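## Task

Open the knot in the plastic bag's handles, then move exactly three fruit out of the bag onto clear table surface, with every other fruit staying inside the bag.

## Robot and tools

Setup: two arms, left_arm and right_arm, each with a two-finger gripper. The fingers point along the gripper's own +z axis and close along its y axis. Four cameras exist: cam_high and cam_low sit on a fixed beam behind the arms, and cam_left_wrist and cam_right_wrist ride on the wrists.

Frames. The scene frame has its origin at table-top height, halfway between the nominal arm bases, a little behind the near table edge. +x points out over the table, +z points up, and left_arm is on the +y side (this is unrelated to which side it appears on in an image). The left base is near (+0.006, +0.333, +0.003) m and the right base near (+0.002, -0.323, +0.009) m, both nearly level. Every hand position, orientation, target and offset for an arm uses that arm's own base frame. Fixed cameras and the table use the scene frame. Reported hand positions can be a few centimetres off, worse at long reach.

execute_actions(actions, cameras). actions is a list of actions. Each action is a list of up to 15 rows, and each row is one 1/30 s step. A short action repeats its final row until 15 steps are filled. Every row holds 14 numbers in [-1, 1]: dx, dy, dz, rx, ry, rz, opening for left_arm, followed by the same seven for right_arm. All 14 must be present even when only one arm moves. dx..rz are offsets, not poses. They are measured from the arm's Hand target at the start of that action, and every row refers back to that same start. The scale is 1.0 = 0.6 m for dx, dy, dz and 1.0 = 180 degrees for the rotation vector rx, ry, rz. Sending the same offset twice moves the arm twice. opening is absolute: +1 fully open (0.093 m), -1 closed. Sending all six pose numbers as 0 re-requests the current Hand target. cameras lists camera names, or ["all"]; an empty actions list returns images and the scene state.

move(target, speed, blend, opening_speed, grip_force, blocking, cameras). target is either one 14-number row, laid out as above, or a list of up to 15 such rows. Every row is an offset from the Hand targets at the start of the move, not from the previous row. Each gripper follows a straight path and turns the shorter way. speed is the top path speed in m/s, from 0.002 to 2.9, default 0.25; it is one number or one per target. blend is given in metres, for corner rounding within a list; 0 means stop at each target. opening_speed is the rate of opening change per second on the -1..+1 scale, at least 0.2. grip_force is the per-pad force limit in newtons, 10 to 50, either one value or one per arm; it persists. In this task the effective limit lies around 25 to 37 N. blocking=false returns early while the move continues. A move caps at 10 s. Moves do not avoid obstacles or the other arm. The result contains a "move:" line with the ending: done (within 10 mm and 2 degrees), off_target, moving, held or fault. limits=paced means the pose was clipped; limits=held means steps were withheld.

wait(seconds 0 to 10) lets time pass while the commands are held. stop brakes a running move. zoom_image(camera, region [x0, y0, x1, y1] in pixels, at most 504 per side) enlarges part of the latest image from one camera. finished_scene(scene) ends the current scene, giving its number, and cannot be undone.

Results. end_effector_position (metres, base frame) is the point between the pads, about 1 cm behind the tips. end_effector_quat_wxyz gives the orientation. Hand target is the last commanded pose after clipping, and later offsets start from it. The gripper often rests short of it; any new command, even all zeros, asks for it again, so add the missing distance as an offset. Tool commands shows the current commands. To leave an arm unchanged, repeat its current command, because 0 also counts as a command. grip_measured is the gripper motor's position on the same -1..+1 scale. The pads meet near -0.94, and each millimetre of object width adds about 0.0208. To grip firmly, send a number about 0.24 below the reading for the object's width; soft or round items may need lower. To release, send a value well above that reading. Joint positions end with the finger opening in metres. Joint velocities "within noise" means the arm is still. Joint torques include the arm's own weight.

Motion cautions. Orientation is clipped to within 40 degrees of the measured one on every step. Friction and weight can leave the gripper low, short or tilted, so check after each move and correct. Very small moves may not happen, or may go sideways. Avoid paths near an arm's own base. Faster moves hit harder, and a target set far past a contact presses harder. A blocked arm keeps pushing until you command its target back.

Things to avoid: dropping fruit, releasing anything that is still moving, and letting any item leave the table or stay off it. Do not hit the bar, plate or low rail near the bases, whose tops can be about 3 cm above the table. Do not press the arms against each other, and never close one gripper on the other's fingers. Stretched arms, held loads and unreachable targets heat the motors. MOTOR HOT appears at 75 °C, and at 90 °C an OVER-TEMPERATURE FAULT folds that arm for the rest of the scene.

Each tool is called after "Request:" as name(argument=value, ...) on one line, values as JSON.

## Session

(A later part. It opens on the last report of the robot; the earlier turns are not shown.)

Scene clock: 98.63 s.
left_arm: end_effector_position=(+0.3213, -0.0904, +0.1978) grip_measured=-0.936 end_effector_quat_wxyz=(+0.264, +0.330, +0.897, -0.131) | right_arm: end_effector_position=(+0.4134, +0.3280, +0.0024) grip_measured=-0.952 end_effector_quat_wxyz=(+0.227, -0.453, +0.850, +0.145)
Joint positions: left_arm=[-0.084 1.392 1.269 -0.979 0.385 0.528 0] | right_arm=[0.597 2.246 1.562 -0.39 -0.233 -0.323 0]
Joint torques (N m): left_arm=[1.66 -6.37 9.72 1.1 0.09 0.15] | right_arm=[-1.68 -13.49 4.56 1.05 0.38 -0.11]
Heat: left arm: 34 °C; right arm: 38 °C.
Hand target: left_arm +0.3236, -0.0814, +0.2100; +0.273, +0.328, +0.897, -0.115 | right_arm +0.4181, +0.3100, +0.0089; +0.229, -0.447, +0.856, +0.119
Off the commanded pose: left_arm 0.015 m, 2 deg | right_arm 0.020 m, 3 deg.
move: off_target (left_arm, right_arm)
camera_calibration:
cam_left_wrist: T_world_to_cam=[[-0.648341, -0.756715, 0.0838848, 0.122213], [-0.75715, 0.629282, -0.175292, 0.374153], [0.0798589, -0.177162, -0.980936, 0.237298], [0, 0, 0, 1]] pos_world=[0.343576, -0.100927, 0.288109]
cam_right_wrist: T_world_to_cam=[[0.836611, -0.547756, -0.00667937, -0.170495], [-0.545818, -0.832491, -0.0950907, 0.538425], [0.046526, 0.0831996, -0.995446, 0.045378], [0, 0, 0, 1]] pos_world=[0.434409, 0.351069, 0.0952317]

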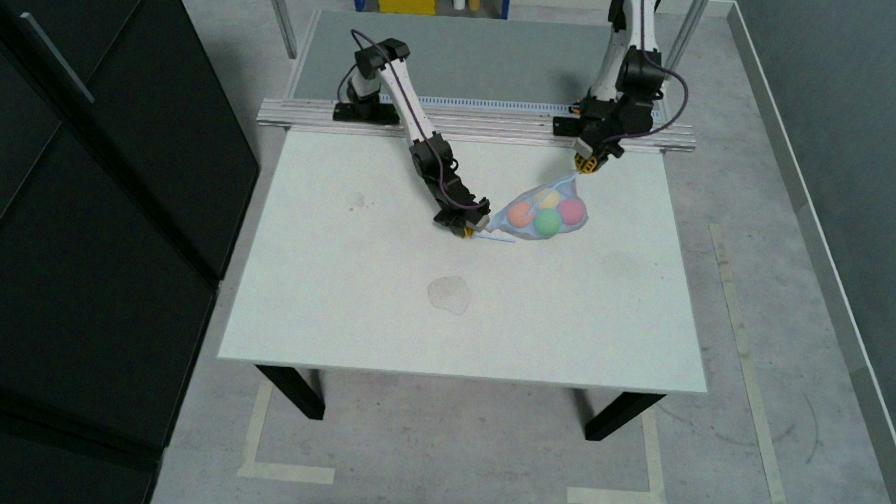

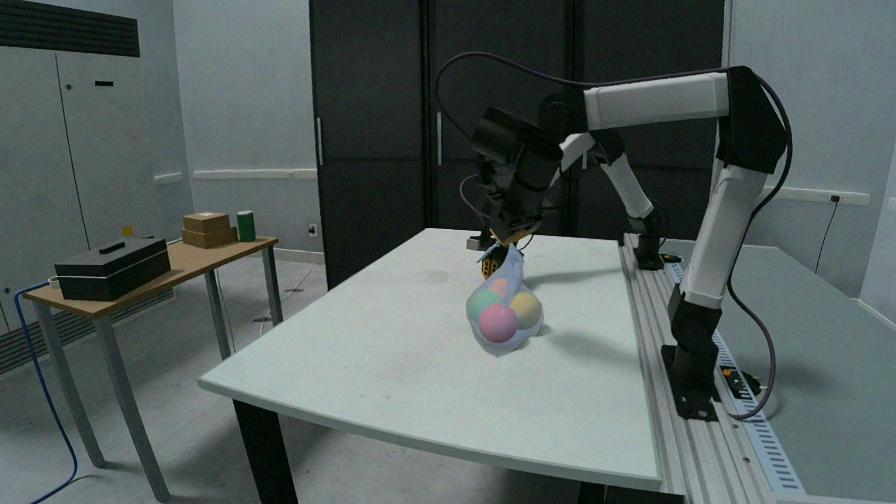

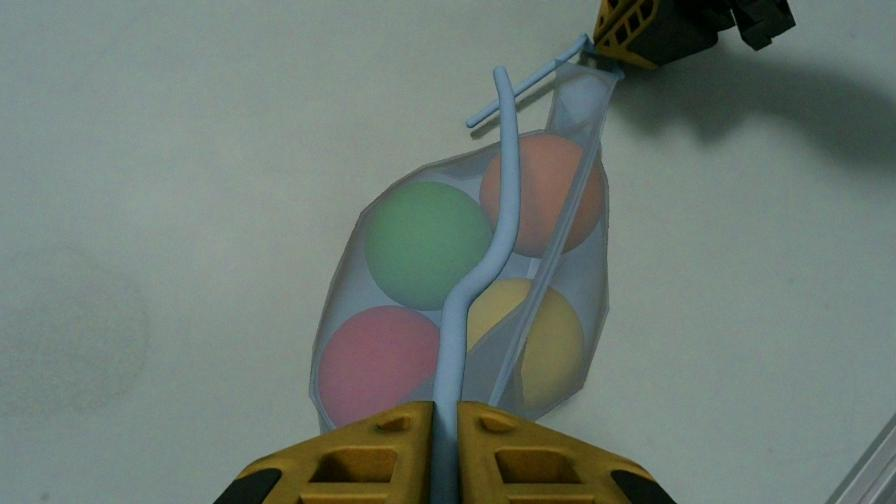

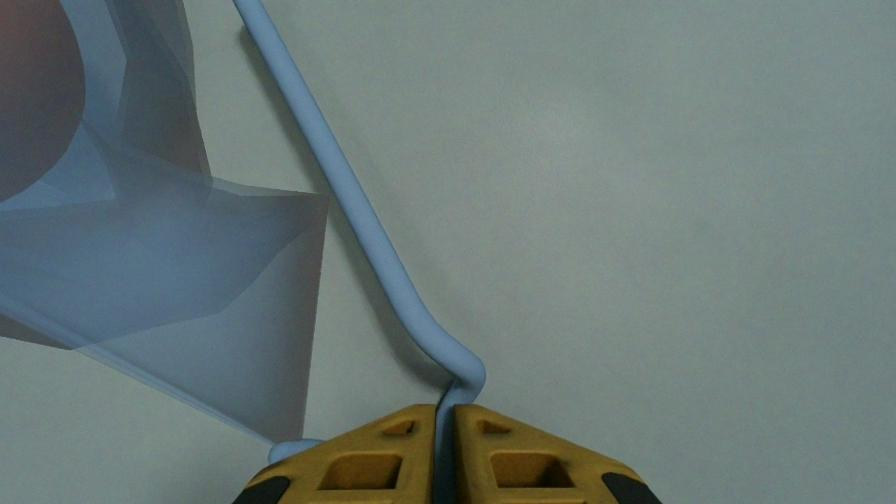

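Request:
move(target=[[0,0,-0.11,0,0,0,-1,0,0,0.0,0,0,0,-0.5],[0,0,-0.11,0,0,0,-0.6,-0.1,-0.2,0.25,0,0,0,0],[-0.05,0.06,0.12,0,0,0,1,-0.1,-0.2,0.3,0,0,0,1]], speed=0.15, cameras=["all"])

Request:
zoom_image(camera="cam_high", region=[450, 140, 610, 270])

Request:
zoom_image(camera="cam_low", region=[400, 200, 570, 370])

Scene clock: 106.67 s.
left_arm: end_effector_position=(+0.2947, -0.0450, +0.2797) grip_measured=+1.000 end_effector_quat_wxyz=(+0.276, +0.325, +0.898, -0.109) | right_arm: end_effector_position=(+0.3585, +0.1873, +0.1719) grip_measured=+1.000 end_effector_quat_wxyz=(+0.212, -0.442, +0.864, +0.115)
Joint positions: left_arm=[0.08 1.367 1.593 -1.351 0.419 0.679 0.093] | right_arm=[0.371 1.705 1.517 -0.97 -0.267 -0.518 0.093]
Joint torques (N m): left_arm=[0.68 -3.93 7.68 1.07 0.5 0.14] | right_arm=[-0.21 -8.79 9.14 0.93 -0.2 -0.04]
Heat: left arm: 34 °C; right arm: 39 °C.
Hand target: left_arm +0.2936, -0.0454, +0.2820; +0.273, +0.328, +0.897, -0.115 | right_arm +0.3582, +0.1900, +0.1888; +0.229, -0.447, +0.857, +0.119
Off the commanded pose: left_arm 0.003 m, 1 deg | right_arm 0.017 m, 2 deg.
move: off_target (right_arm); target 2's new opening was sent with right_arm's hand 0.016 m and 2 deg from that target; target 3's new opening was sent with right_arm's hand 0.017 m and 2 deg from that target
camera_calibration:
cam_left_wrist: T_world_to_cam=[[-0.6317, -0.774249, 0.0386452, 0.139407], [-0.766262, 0.616077, -0.182457, 0.343954], [0.117459, -0.144871, -0.982454, 0.318636], [0, 0, 0, 1]] pos_world=[0.314195, -0.0578056, 0.370415]
cam_right_wrist: T_world_to_cam=[[0.813995, -0.580425, 0.0227593, -0.191324], [-0.579396, -0.814095, -0.0393663, 0.406479], [0.0413775, 0.0188573, -0.998966, 0.242862], [0, 0, 0, 1]] pos_world=[0.3812, 0.215283, 0.262967]

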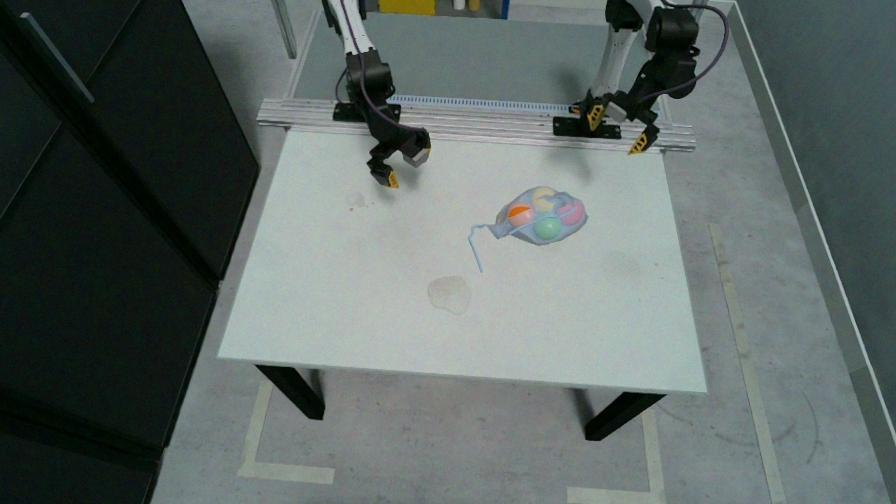

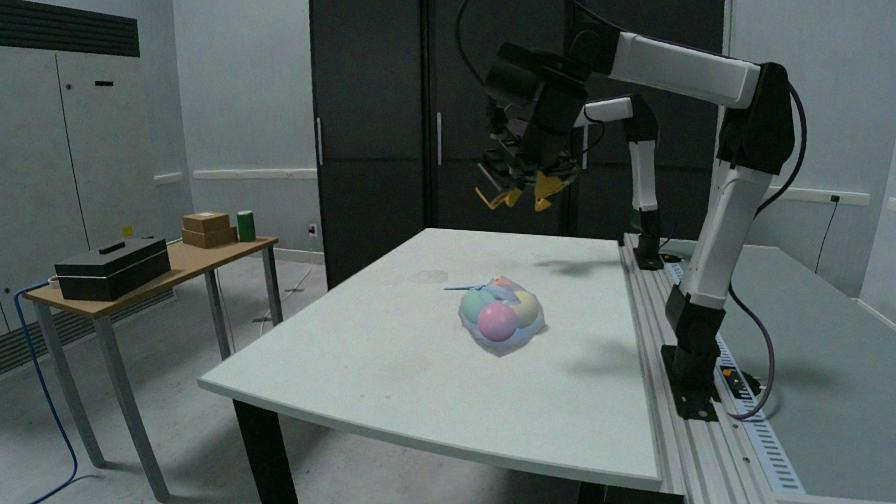

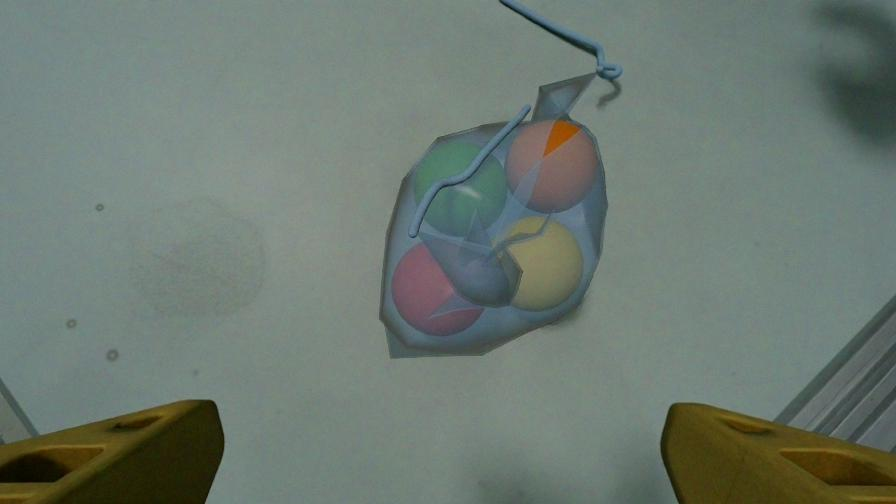

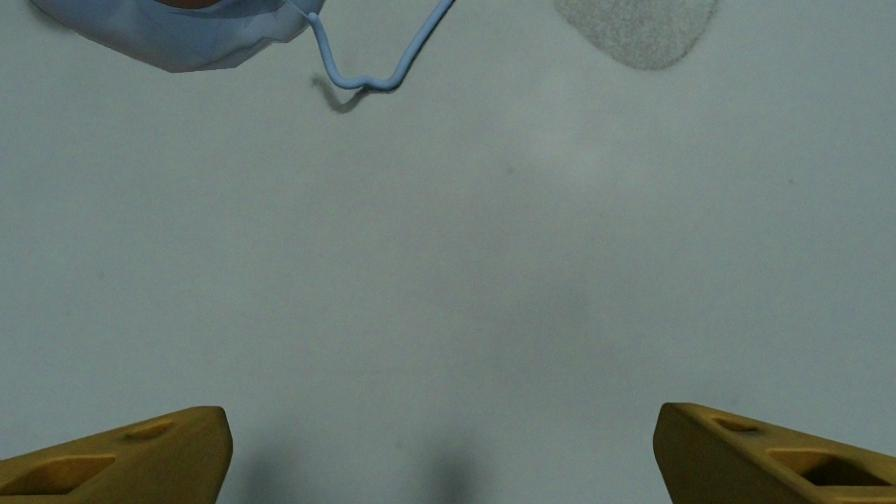

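Scaled by 3.150 from the camera's 896x504 image, which has a finer 1280x720 frame.

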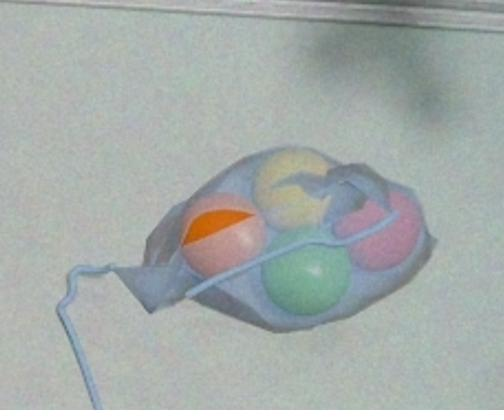

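Scaled by 2.965 from the camera's 896x504 image, which has a finer 1280x720 frame.

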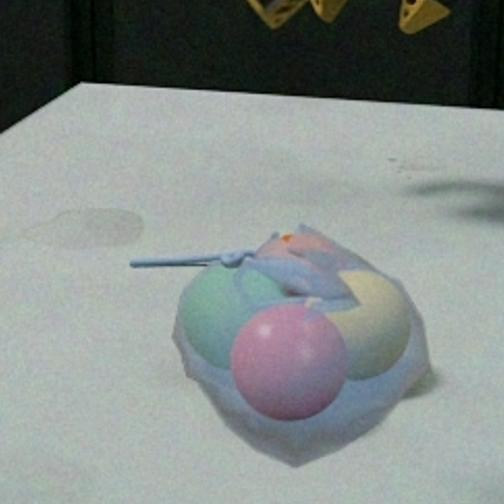

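Request:
move(target=[0.072,-0.05,-0.2,0.131,0.05,-0.271,1,-0.1,-0.05,0.05,0,0,0,1], cameras=["cam_left_wrist","cam_high","cam_low"])

Scene clock: 110.83 s.
left_arm: end_effector_position=(+0.3361, -0.0732, +0.1611) grip_measured=+1.000 end_effector_quat_wxyz=(+0.070, +0.696, +0.712, -0.062) | right_arm: end_effector_position=(+0.3058, +0.1613, +0.2162) grip_measured=+1.000 end_effector_quat_wxyz=(+0.229, -0.444, +0.859, +0.114)
Joint positions: left_arm=[-0.125 1.813 1.695 -1.415 0.184 1.419 0.093] | right_arm=[0.352 1.475 1.447 -1.099 -0.277 -0.539 0.093]
Joint torques (N m): left_arm=[-0.66 -7.31 8.01 0.29 0.13 0.16] | right_arm=[-0.34 -6.97 5.61 0.98 -0.22 -0.03]
Heat: left arm: 34 °C; right arm: 38 °C.
Hand target: left_arm +0.3368, -0.0753, +0.1620; +0.063, +0.704, +0.705, -0.061 | right_arm +0.2981, +0.1600, +0.2187; +0.229, -0.447, +0.857, +0.119
Off the commanded pose: left_arm 0.002 m, 2 deg | right_arm 0.008 m, 1 deg.
move: done
camera_calibration:
cam_left_wrist: T_world_to_cam=[[-0.998831, -0.0479707, 0.00589248, 0.330167], [-0.045367, 0.972617, 0.227944, 0.0891018], [-0.0166658, 0.22741, -0.973656, 0.264052], [0, 0, 0, 1]] pos_world=[0.338224, -0.130872, 0.23484]
Images, in order (width x height): cam_high 896x504, cam_low 896x504, cam_left_wrist 896x504.

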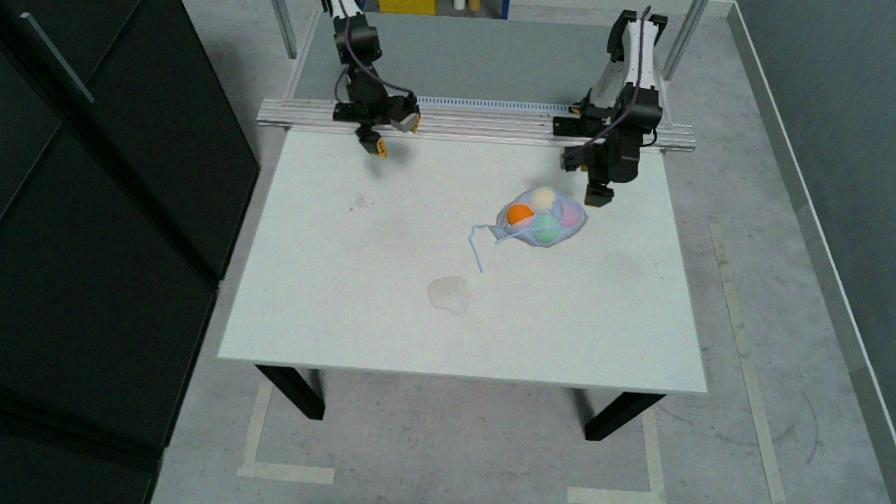

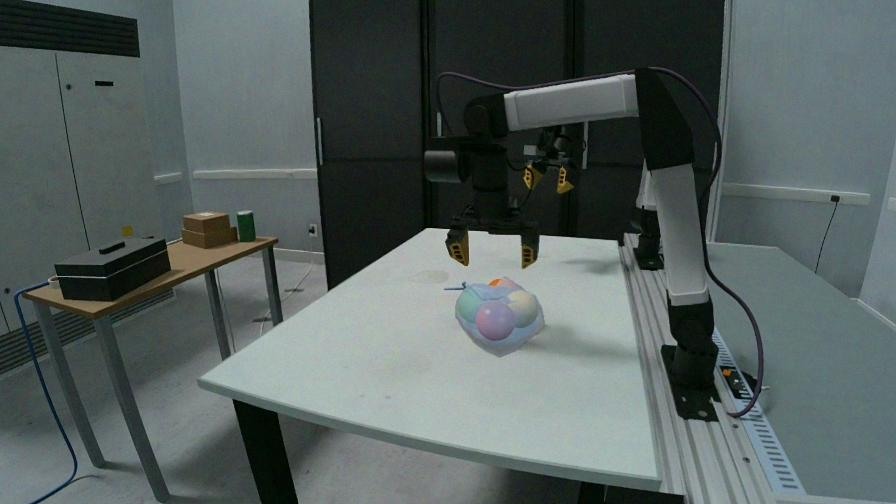

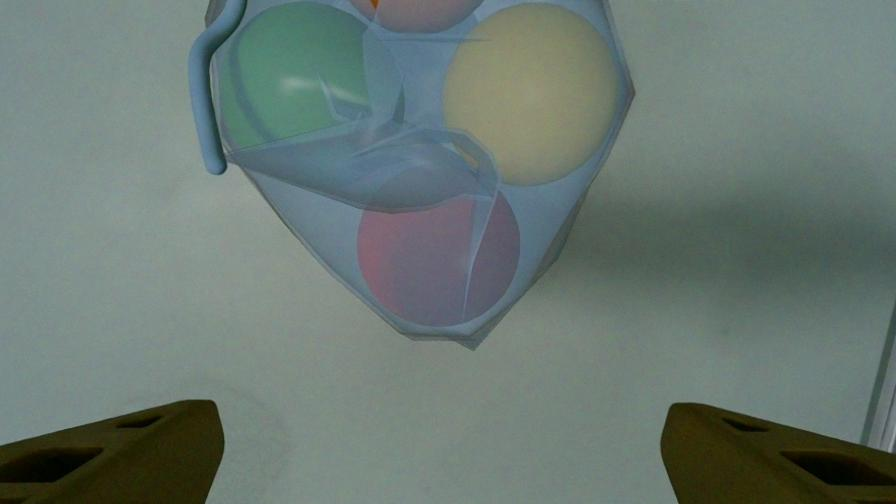

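Request:
move(target=[[0.005,-0.02,-0.12,0,0,0,1,0,0,0,0,0,0,1],[0.005,-0.02,-0.217,0,0,0,1,0,0,0,0,0,0,1],[0.005,-0.02,-0.217,0,0,0,0,0,0,0,0,0,0,1]], speed=0.1, opening_speed=1, cameras=["cam_left_wrist","cam_low"])

Scene clock: 115.70 s.
left_arm: end_effector_position=(+0.3428, -0.0850, +0.0402) grip_measured=+0.437 end_effector_quat_wxyz=(+0.073, +0.704, +0.704, -0.059) | right_arm: end_effector_position=(+0.3058, +0.1613, +0.2162) grip_measured=+1.000 end_effector_quat_wxyz=(+0.229, -0.444, +0.859, +0.114)
Joint positions: left_arm=[-0.157 1.889 1.307 -0.94 0.182 1.409 0.066] | right_arm=[0.352 1.475 1.447 -1.099 -0.277 -0.539 0.093]
Joint torques (N m): left_arm=[-0.73 -7.72 4.7 0.6 0.11 -0.11] | right_arm=[-0.39 -7.01 5.65 0.97 -0.21 -0.05]
Heat: left arm: 34 °C; right arm: 37 °C.
Hand target: left_arm +0.3398, -0.0873, +0.0318; +0.063, +0.704, +0.705, -0.061 | right_arm +0.2981, +0.1600, +0.2187; +0.229, -0.447, +0.857, +0.119
Off the commanded pose: left_arm 0.009 m, 1 deg | right_arm 0.008 m, 1 deg.
move: done
camera_calibration:
cam_left_wrist: T_world_to_cam=[[-0.999669, -0.0254508, -0.00365666, 0.339497], [-0.0256137, 0.973287, 0.228158, 0.121745], [-0.0022478, 0.228176, -0.973617, 0.144284], [0, 0, 0, 1]] pos_world=[0.342827, -0.142774, 0.113941]
Images, in order (width x height): cam_low 896x504, cam_left_wrist 896x504.

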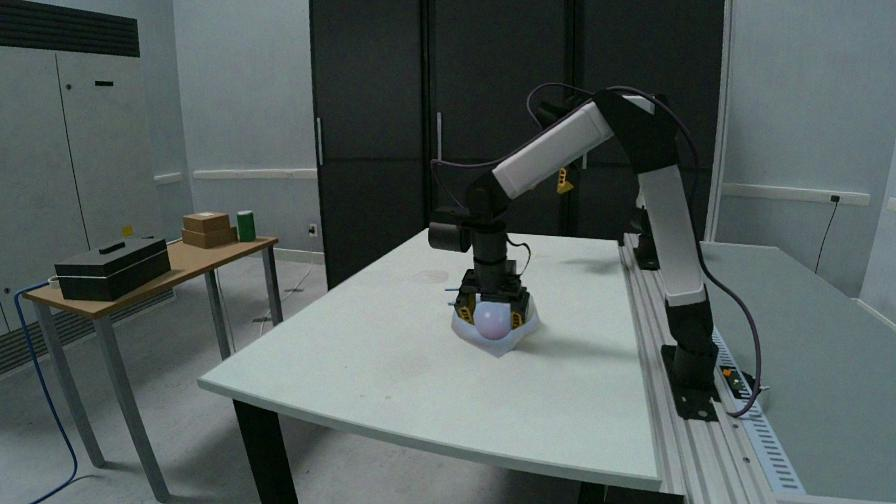

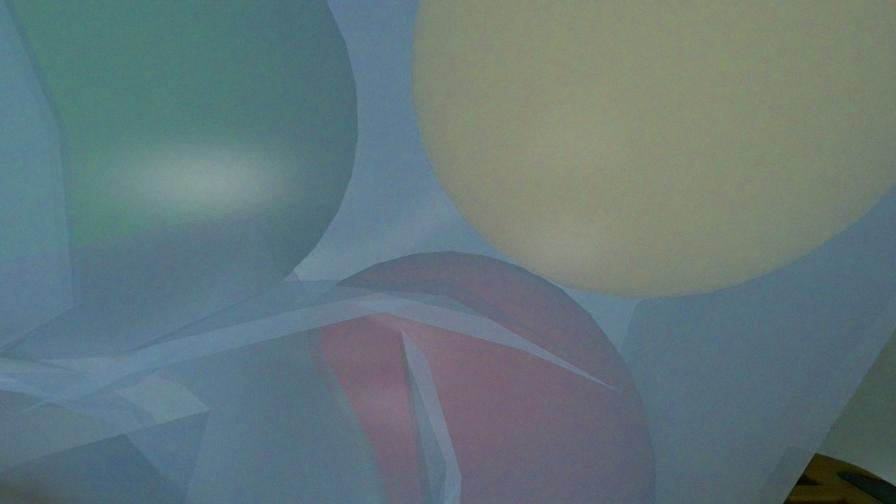

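Request:
move(target=[0,0.03,0.22,0,0,0,0,0,0,0,0,0,0,1], speed=0.06, cameras=["all"])

Request:
zoom_image(camera="cam_low", region=[400, 200, 570, 370])

Scene clock: 119.00 s.
left_arm: end_effector_position=(+0.3395, -0.0718, +0.1487) grip_measured=+0.437 end_effector_quat_wxyz=(+0.052, +0.700, +0.709, -0.073) | right_arm: end_effector_position=(+0.3058, +0.1613, +0.2162) grip_measured=+1.000 end_effector_quat_wxyz=(+0.229, -0.444, +0.859, +0.114)
Joint positions: left_arm=[-0.122 1.863 1.711 -1.426 0.179 1.437 0.066] | right_arm=[0.352 1.475 1.447 -1.099 -0.277 -0.539 0.093]
Joint torques (N m): left_arm=[0.59 -10.81 8.17 0.15 0.16 0.13] | right_arm=[-0.35 -7.04 5.68 0.97 -0.22 -0.04]
Heat: left arm: 34 °C; right arm: 37 °C.
Hand target: left_arm +0.3398, -0.0694, +0.1638; +0.063, +0.704, +0.705, -0.061 | right_arm +0.2981, +0.1600, +0.2187; +0.229, -0.447, +0.857, +0.119
Off the commanded pose: left_arm 0.015 m, 2 deg | right_arm 0.008 m, 1 deg.
move: off_target (left_arm)
camera_calibration:
cam_left_wrist: T_world_to_cam=[[-0.998441, -0.0326764, 0.045263, 0.328768], [-0.0209054, 0.970649, 0.239589, 0.0805988], [-0.0517634, 0.238269, -0.969819, 0.263891], [0, 0, 0, 1]] pos_world=[0.3436, -0.130367, 0.221735]
cam_right_wrist: T_world_to_cam=[[0.814351, -0.578815, 0.0424889, -0.169271], [-0.575522, -0.814824, -0.0695432, 0.362086], [0.0748736, 0.0321793, -0.996674, 0.276968], [0, 0, 0, 1]] pos_world=[0.325497, 0.188147, 0.308419]

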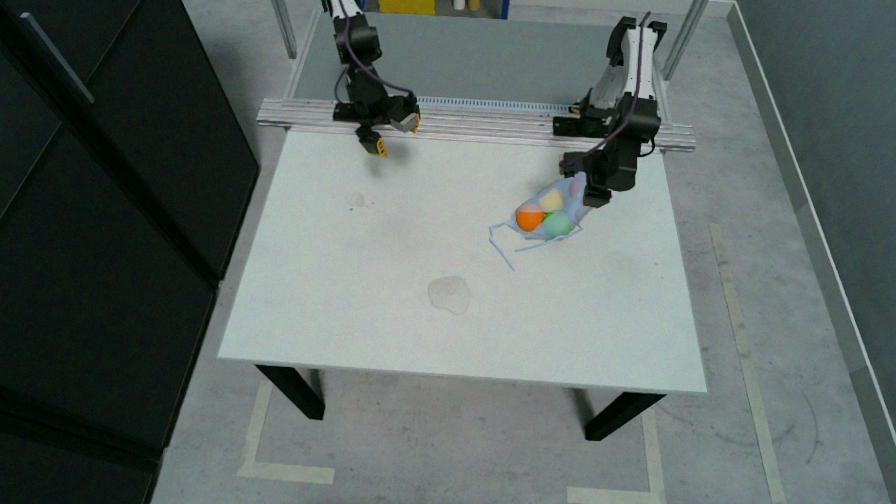

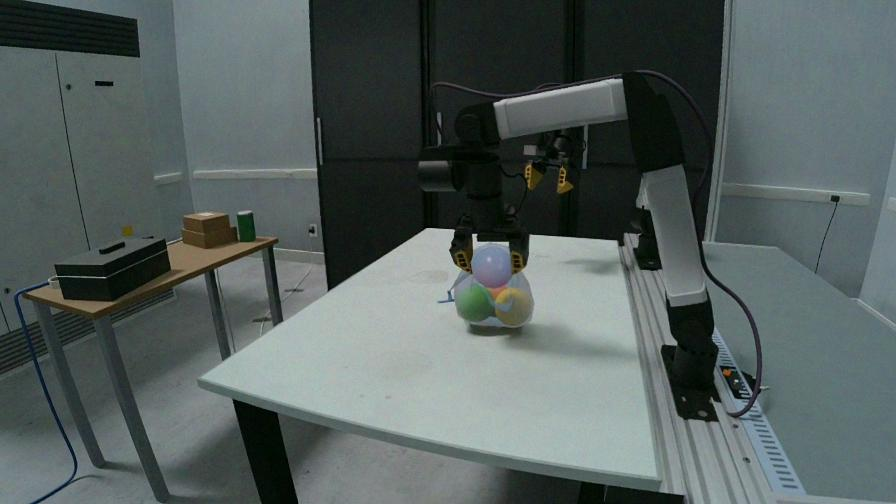

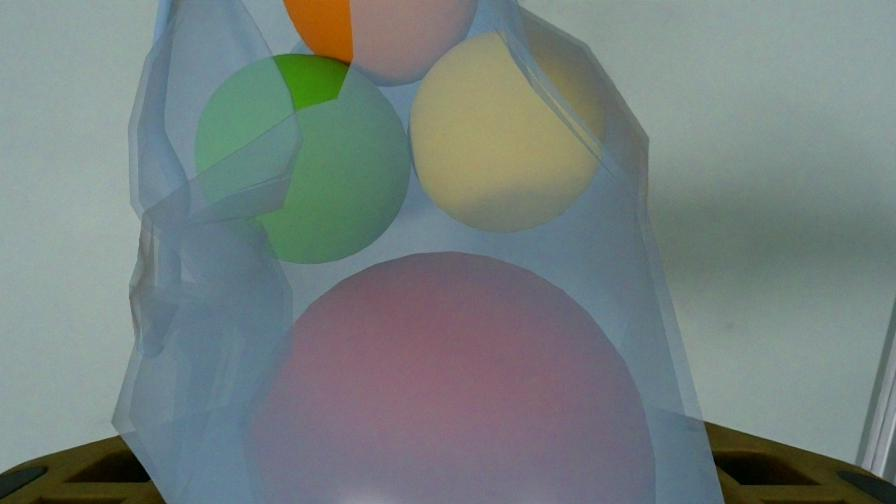

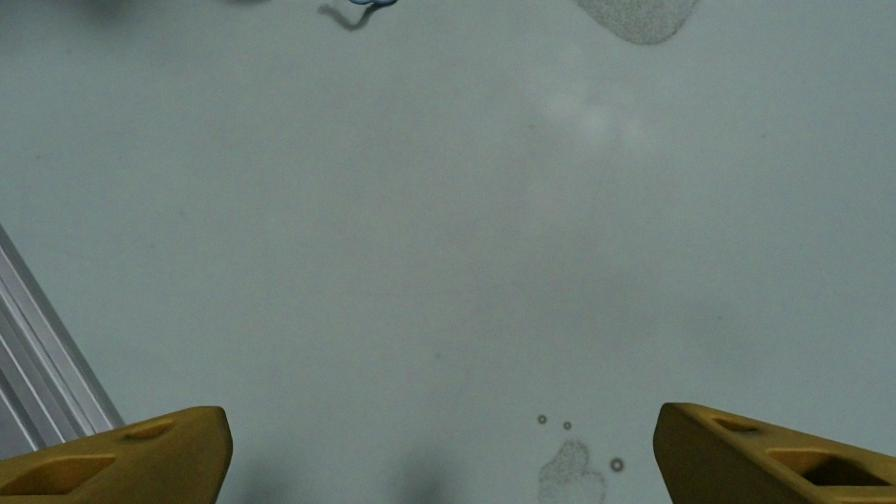

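Scaled by 2.965 from the camera's 896x504 image, which has a finer 1280x720 frame.

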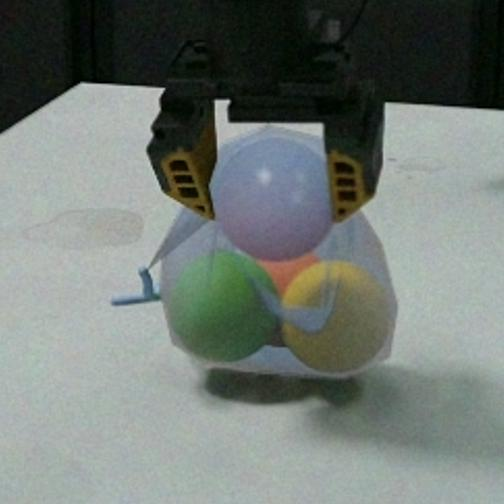

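Request:
move(target=[0,0.05,0.06,0,0,0,0,0,0,0,0,0,0,1], speed=0.04, cameras=["cam_high","cam_low","cam_left_wrist"])

Request:
zoom_image(camera="cam_low", region=[400, 200, 570, 370])

Request:
zoom_image(camera="cam_high", region=[450, 140, 610, 270])

Scene clock: 121.27 s.
left_arm: end_effector_position=(+0.3414, -0.0414, +0.1813) grip_measured=+0.437 end_effector_quat_wxyz=(+0.061, +0.698, +0.710, -0.065) | right_arm: end_effector_position=(+0.3058, +0.1613, +0.2162) grip_measured=+1.000 end_effector_quat_wxyz=(+0.229, -0.444, +0.859, +0.114)
Joint positions: left_arm=[-0.034 1.863 1.842 -1.548 0.179 1.52 0.066] | right_arm=[0.352 1.475 1.447 -1.099 -0.277 -0.539 0.093]
Joint torques (N m): left_arm=[0.58 -11.44 8.16 0.18 0.19 0.13] | right_arm=[-0.43 -6.95 5.67 0.98 -0.2 -0.02]
Heat: left arm: 34 °C; right arm: 36 °C.
Hand target: left_arm +0.3398, -0.0394, +0.1998; +0.063, +0.704, +0.705, -0.061 | right_arm +0.2981, +0.1600, +0.2187; +0.229, -0.447, +0.857, +0.119
Off the commanded pose: left_arm 0.019 m, 1 deg | right_arm 0.008 m, 1 deg.
joint sent to its limit (left arm) — joint 4 (wrist pitch), lower limit. The joint targets still meet the commanded pose.
move: off_target (left_arm)
camera_calibration:
cam_left_wrist: T_world_to_cam=[[-0.998954, -0.0396451, 0.0227788, 0.3342], [-0.0331283, 0.970938, 0.237029, 0.047942], [-0.0315138, 0.236027, -0.971235, 0.281614], [0, 0, 0, 1]] pos_world=[0.344314, -0.0997678, 0.254538]
Images, in order (width x height): cam_high 896x504, cam_low 896x504, cam_left_wrist 896x504.

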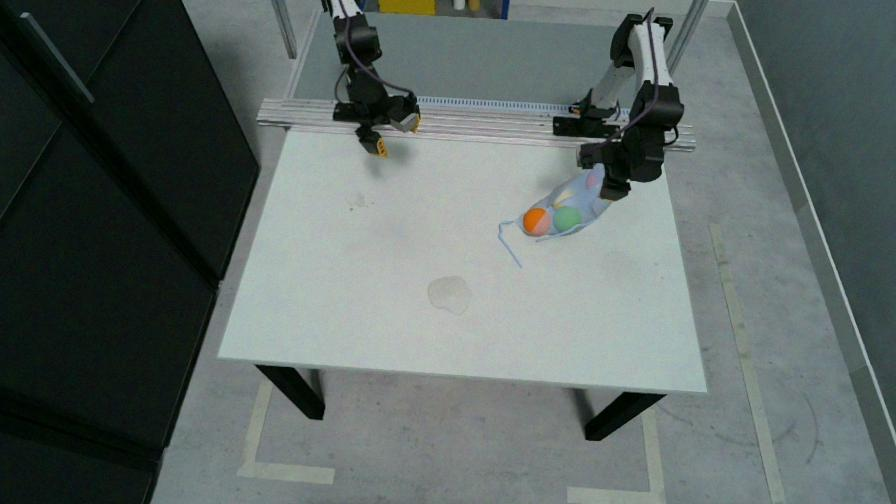

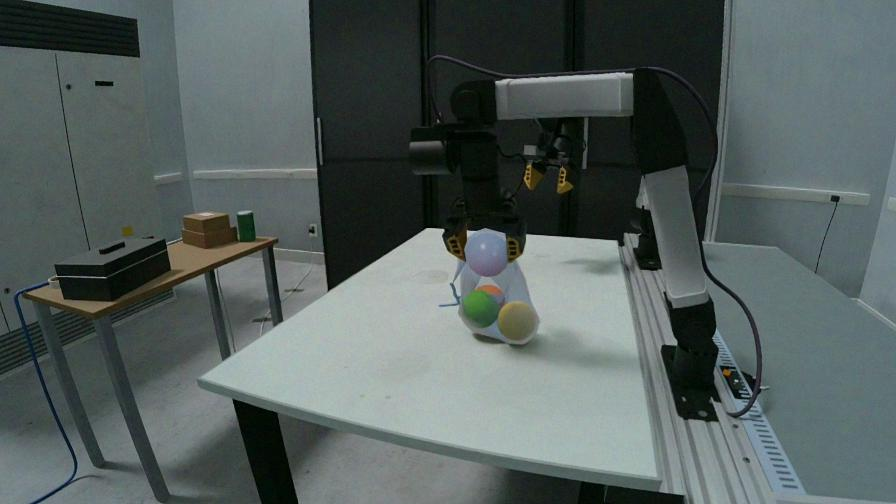

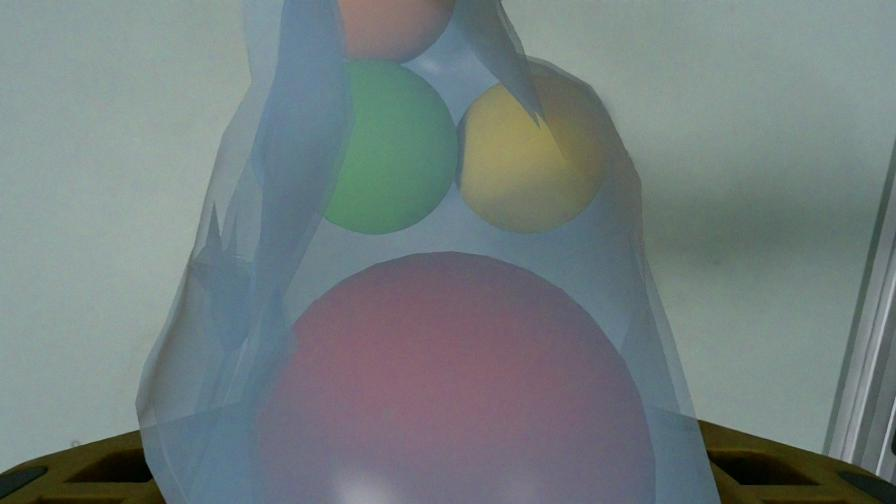

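Scaled by 2.965 from the camera's 896x504 image, which has a finer 1280x720 frame.

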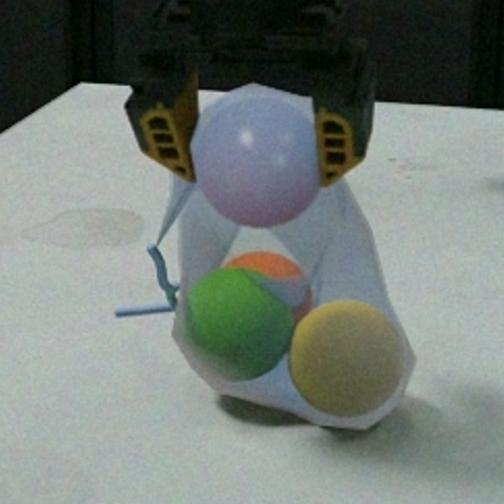

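Scaled by 3.150 from the camera's 896x504 image, which has a finer 1280x720 frame.

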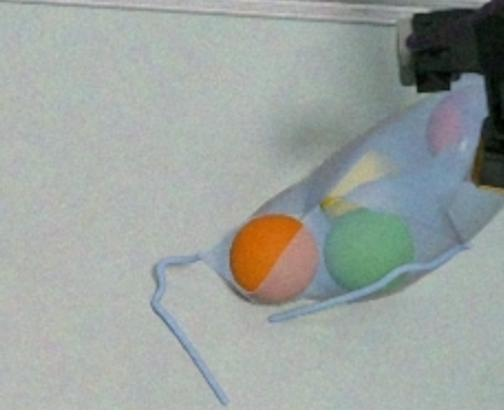

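Request:
move(target=[0.04,0.04,0.1,0,0,0,0,0,0,0,0,0,0,1], speed=0.04, cameras=["cam_high","cam_low","cam_left_wrist"])

Request:
zoom_image(camera="cam_low", region=[400, 200, 570, 370])

Request:
zoom_image(camera="cam_high", region=[450, 140, 610, 270])

Scene clock: 123.93 s.
left_arm: end_effector_position=(+0.3680, -0.0156, +0.2372) grip_measured=+0.437 end_effector_quat_wxyz=(+0.133, +0.687, +0.714, +0.009) | right_arm: end_effector_position=(+0.3058, +0.1613, +0.2162) grip_measured=+1.000 end_effector_quat_wxyz=(+0.229, -0.444, +0.859, +0.114)
Joint positions: left_arm=[0.039 1.837 2.021 -1.554 0.179 1.554 0.066] | right_arm=[0.352 1.475 1.447 -1.099 -0.277 -0.539 0.093]
Joint torques (N m): left_arm=[0.55 -11.56 8.28 0.65 0.31 0.11] | right_arm=[-0.42 -6.99 5.63 0.96 -0.22 -0.03]
Heat: left arm: 34 °C; right arm: 36 °C.
Hand target: left_arm +0.3638, -0.0154, +0.2598; +0.063, +0.704, +0.705, -0.061 | right_arm +0.2981, +0.1600, +0.2187; +0.229, -0.447, +0.857, +0.119
Off the commanded pose: left_arm 0.023 m, 12 deg | right_arm 0.008 m, 1 deg.
joint sent to its limit (left arm) — joint 4 (wrist pitch), lower limit. The joint targets are off in orientation, not in position.
move: off_target (left_arm)
camera_calibration:
cam_left_wrist: T_world_to_cam=[[-0.980191, -0.0782953, -0.181924, 0.401505], [-0.119024, 0.967037, 0.225105, 0.0449666], [0.158302, 0.242299, -0.9572, 0.257576], [0, 0, 0, 1]] pos_world=[0.358129, -0.0744589, 0.309473]
Images, in order (width x height): cam_high 896x504, cam_low 896x504, cam_left_wrist 896x504.

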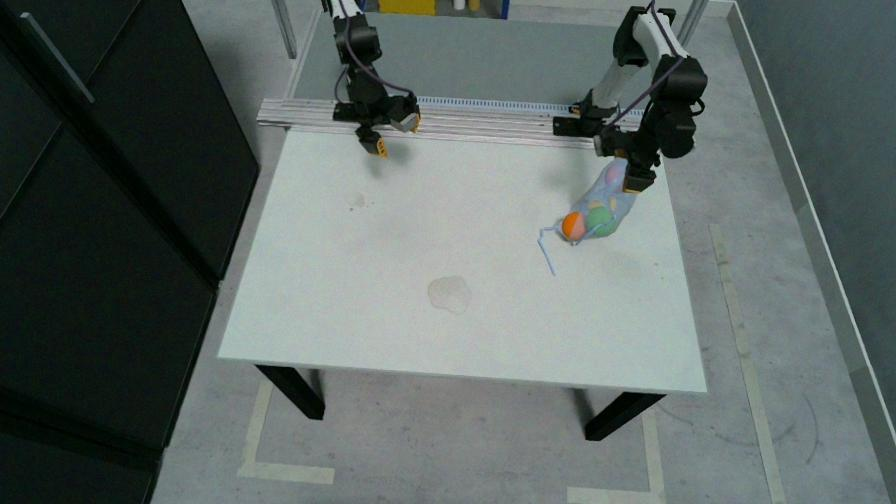

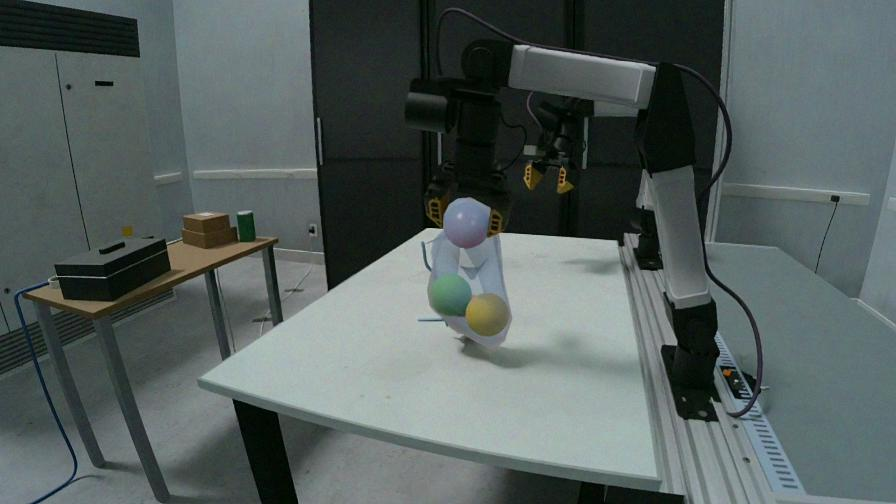

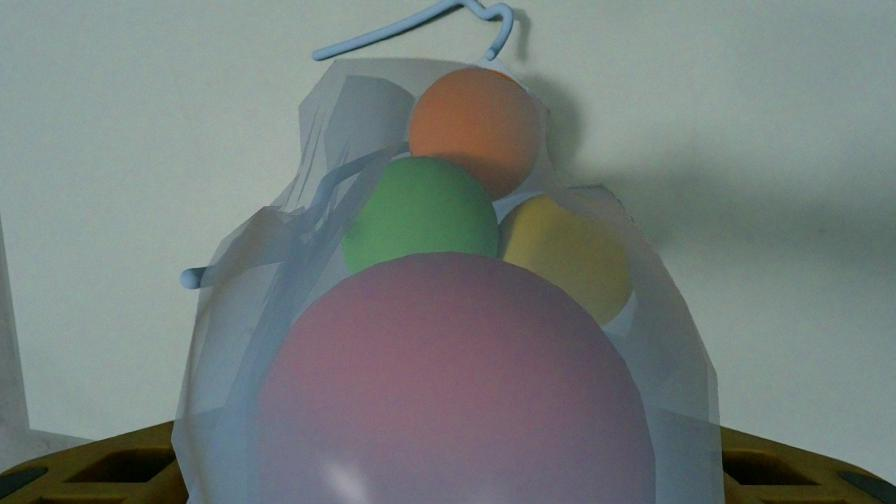

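Scaled by 2.965 from the camera's 896x504 image, which has a finer 1280x720 frame.

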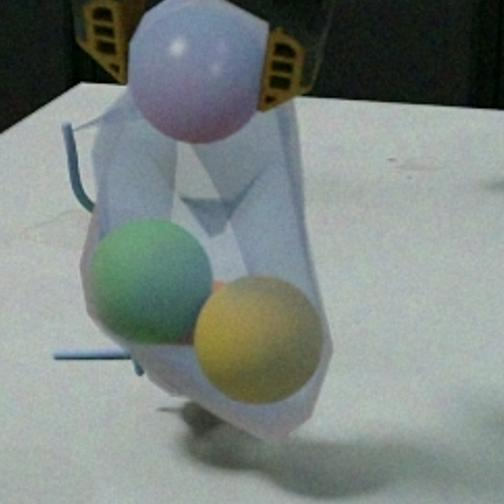

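Scaled by 3.150 from the camera's 896x504 image, which has a finer 1280x720 frame.

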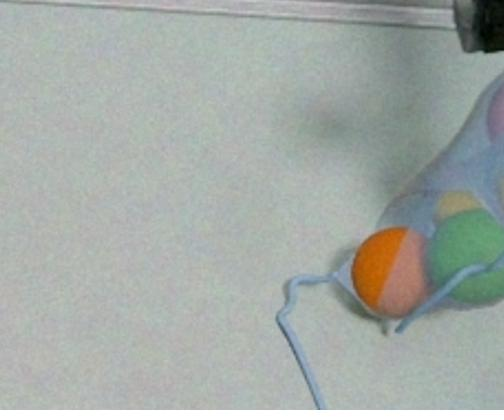

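Request:
move(target=[0.03,-0.28,-0.06,0,0,0,0,-0.05,-0.1,0.05,0,0,0,1], speed=0.1, cameras=["all"])

Request:
zoom_image(camera="cam_low", region=[400, 180, 570, 350])

Request:
zoom_image(camera="cam_high", region=[450, 140, 610, 270])

Scene clock: 128.20 s.
left_arm: end_effector_position=(+0.3805, -0.1760, +0.2192) grip_measured=+0.437 end_effector_quat_wxyz=(+0.122, +0.698, +0.705, -0.028) | right_arm: end_effector_position=(+0.2710, +0.0991, +0.2354) grip_measured=+1.000 end_effector_quat_wxyz=(+0.213, -0.443, +0.863, +0.119)
Joint positions: left_arm=[-0.374 2.047 2.243 -1.562 0.147 1.172 0.066] | right_arm=[0.144 1.363 1.453 -1.316 -0.36 -0.741 0.093]
Joint torques (N m): left_arm=[-0.4 -9.39 8.36 0.76 0.39 -0.14] | right_arm=[-0.42 -5.52 8.68 0.8 -0.27 -0.02]
Heat: left arm: 35 °C; right arm: 35 °C.
Hand target: left_arm +0.3818, -0.1833, +0.2237; +0.063, +0.704, +0.705, -0.061 | right_arm +0.2681, +0.1000, +0.2488; +0.229, -0.447, +0.856, +0.119
Off the commanded pose: left_arm 0.009 m, 8 deg | right_arm 0.014 m, 2 deg.
joint sent to its limit (left arm) — joint 4 (wrist pitch), lower limit. The joint targets are off in orientation, not in position.
move: off_target (left_arm, right_arm)
camera_calibration:
cam_left_wrist: T_world_to_cam=[[-0.992156, -0.0460655, -0.116207, 0.393743], [-0.0685214, 0.977933, 0.197362, 0.194323], [0.104551, 0.203776, -0.973419, 0.294383], [0, 0, 0, 1]] pos_world=[0.373192, -0.231885, 0.293962]
cam_right_wrist: T_world_to_cam=[[0.816027, -0.577747, 0.0175553, -0.172422], [-0.576651, -0.815812, -0.0438688, 0.28693], [0.0396669, 0.0256748, -0.998883, 0.311392], [0, 0, 0, 1]] pos_world=[0.293807, 0.12647, 0.326659]

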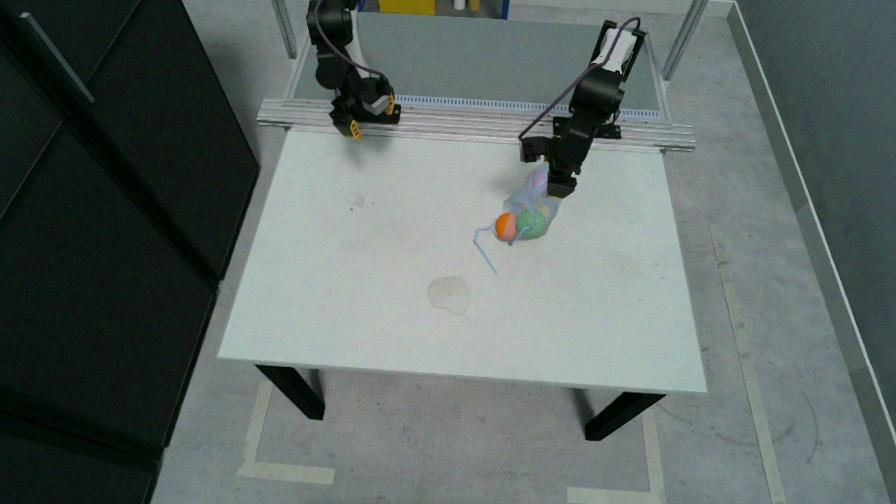

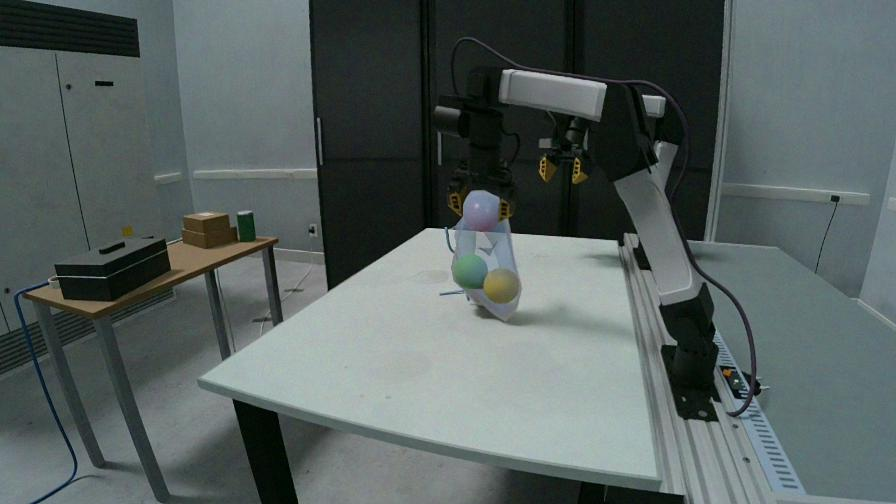

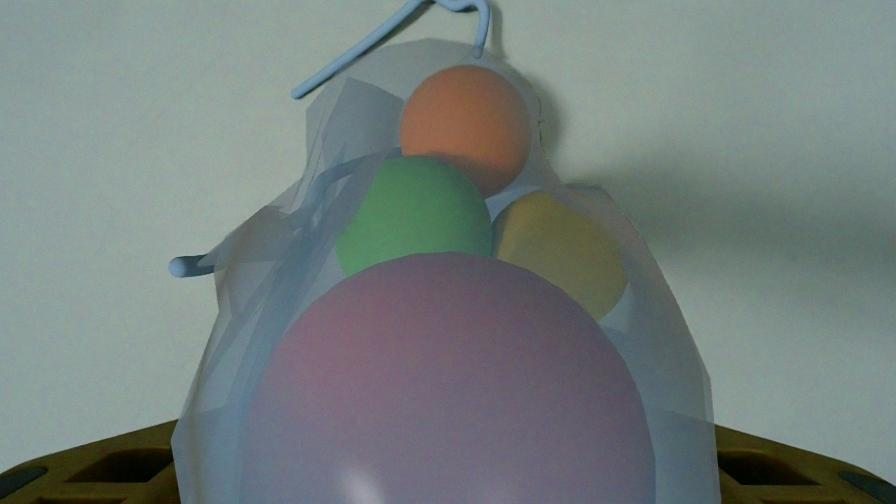

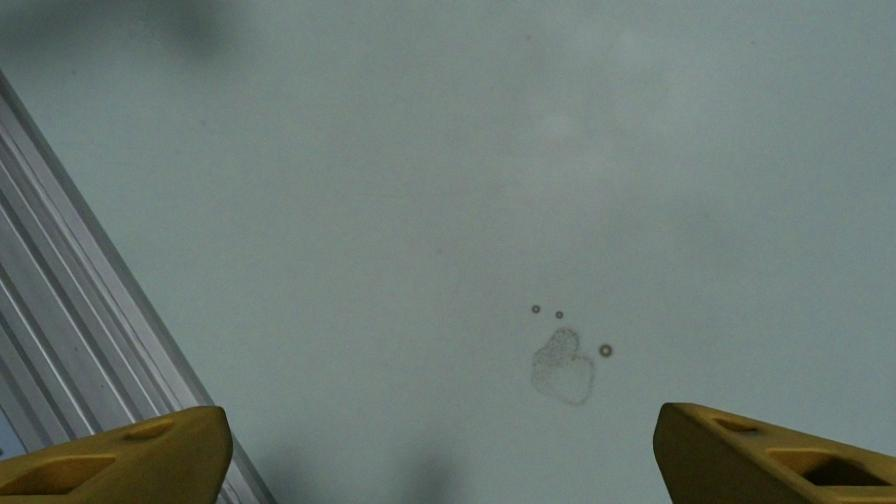

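Scaled by 2.965 from the camera's 896x504 image, which has a finer 1280x720 frame.

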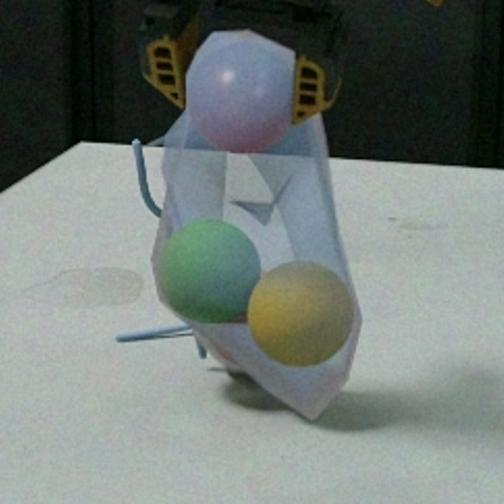

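Scaled by 3.150 from the camera's 896x504 image, which has a finer 1280x720 frame.

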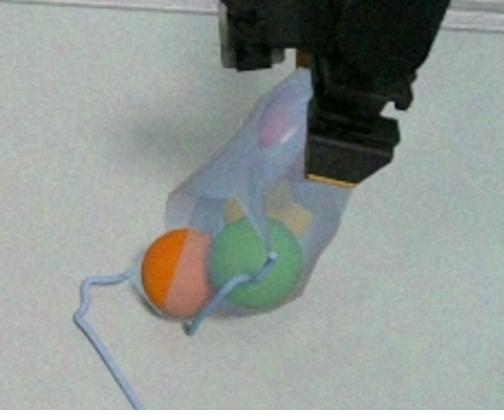

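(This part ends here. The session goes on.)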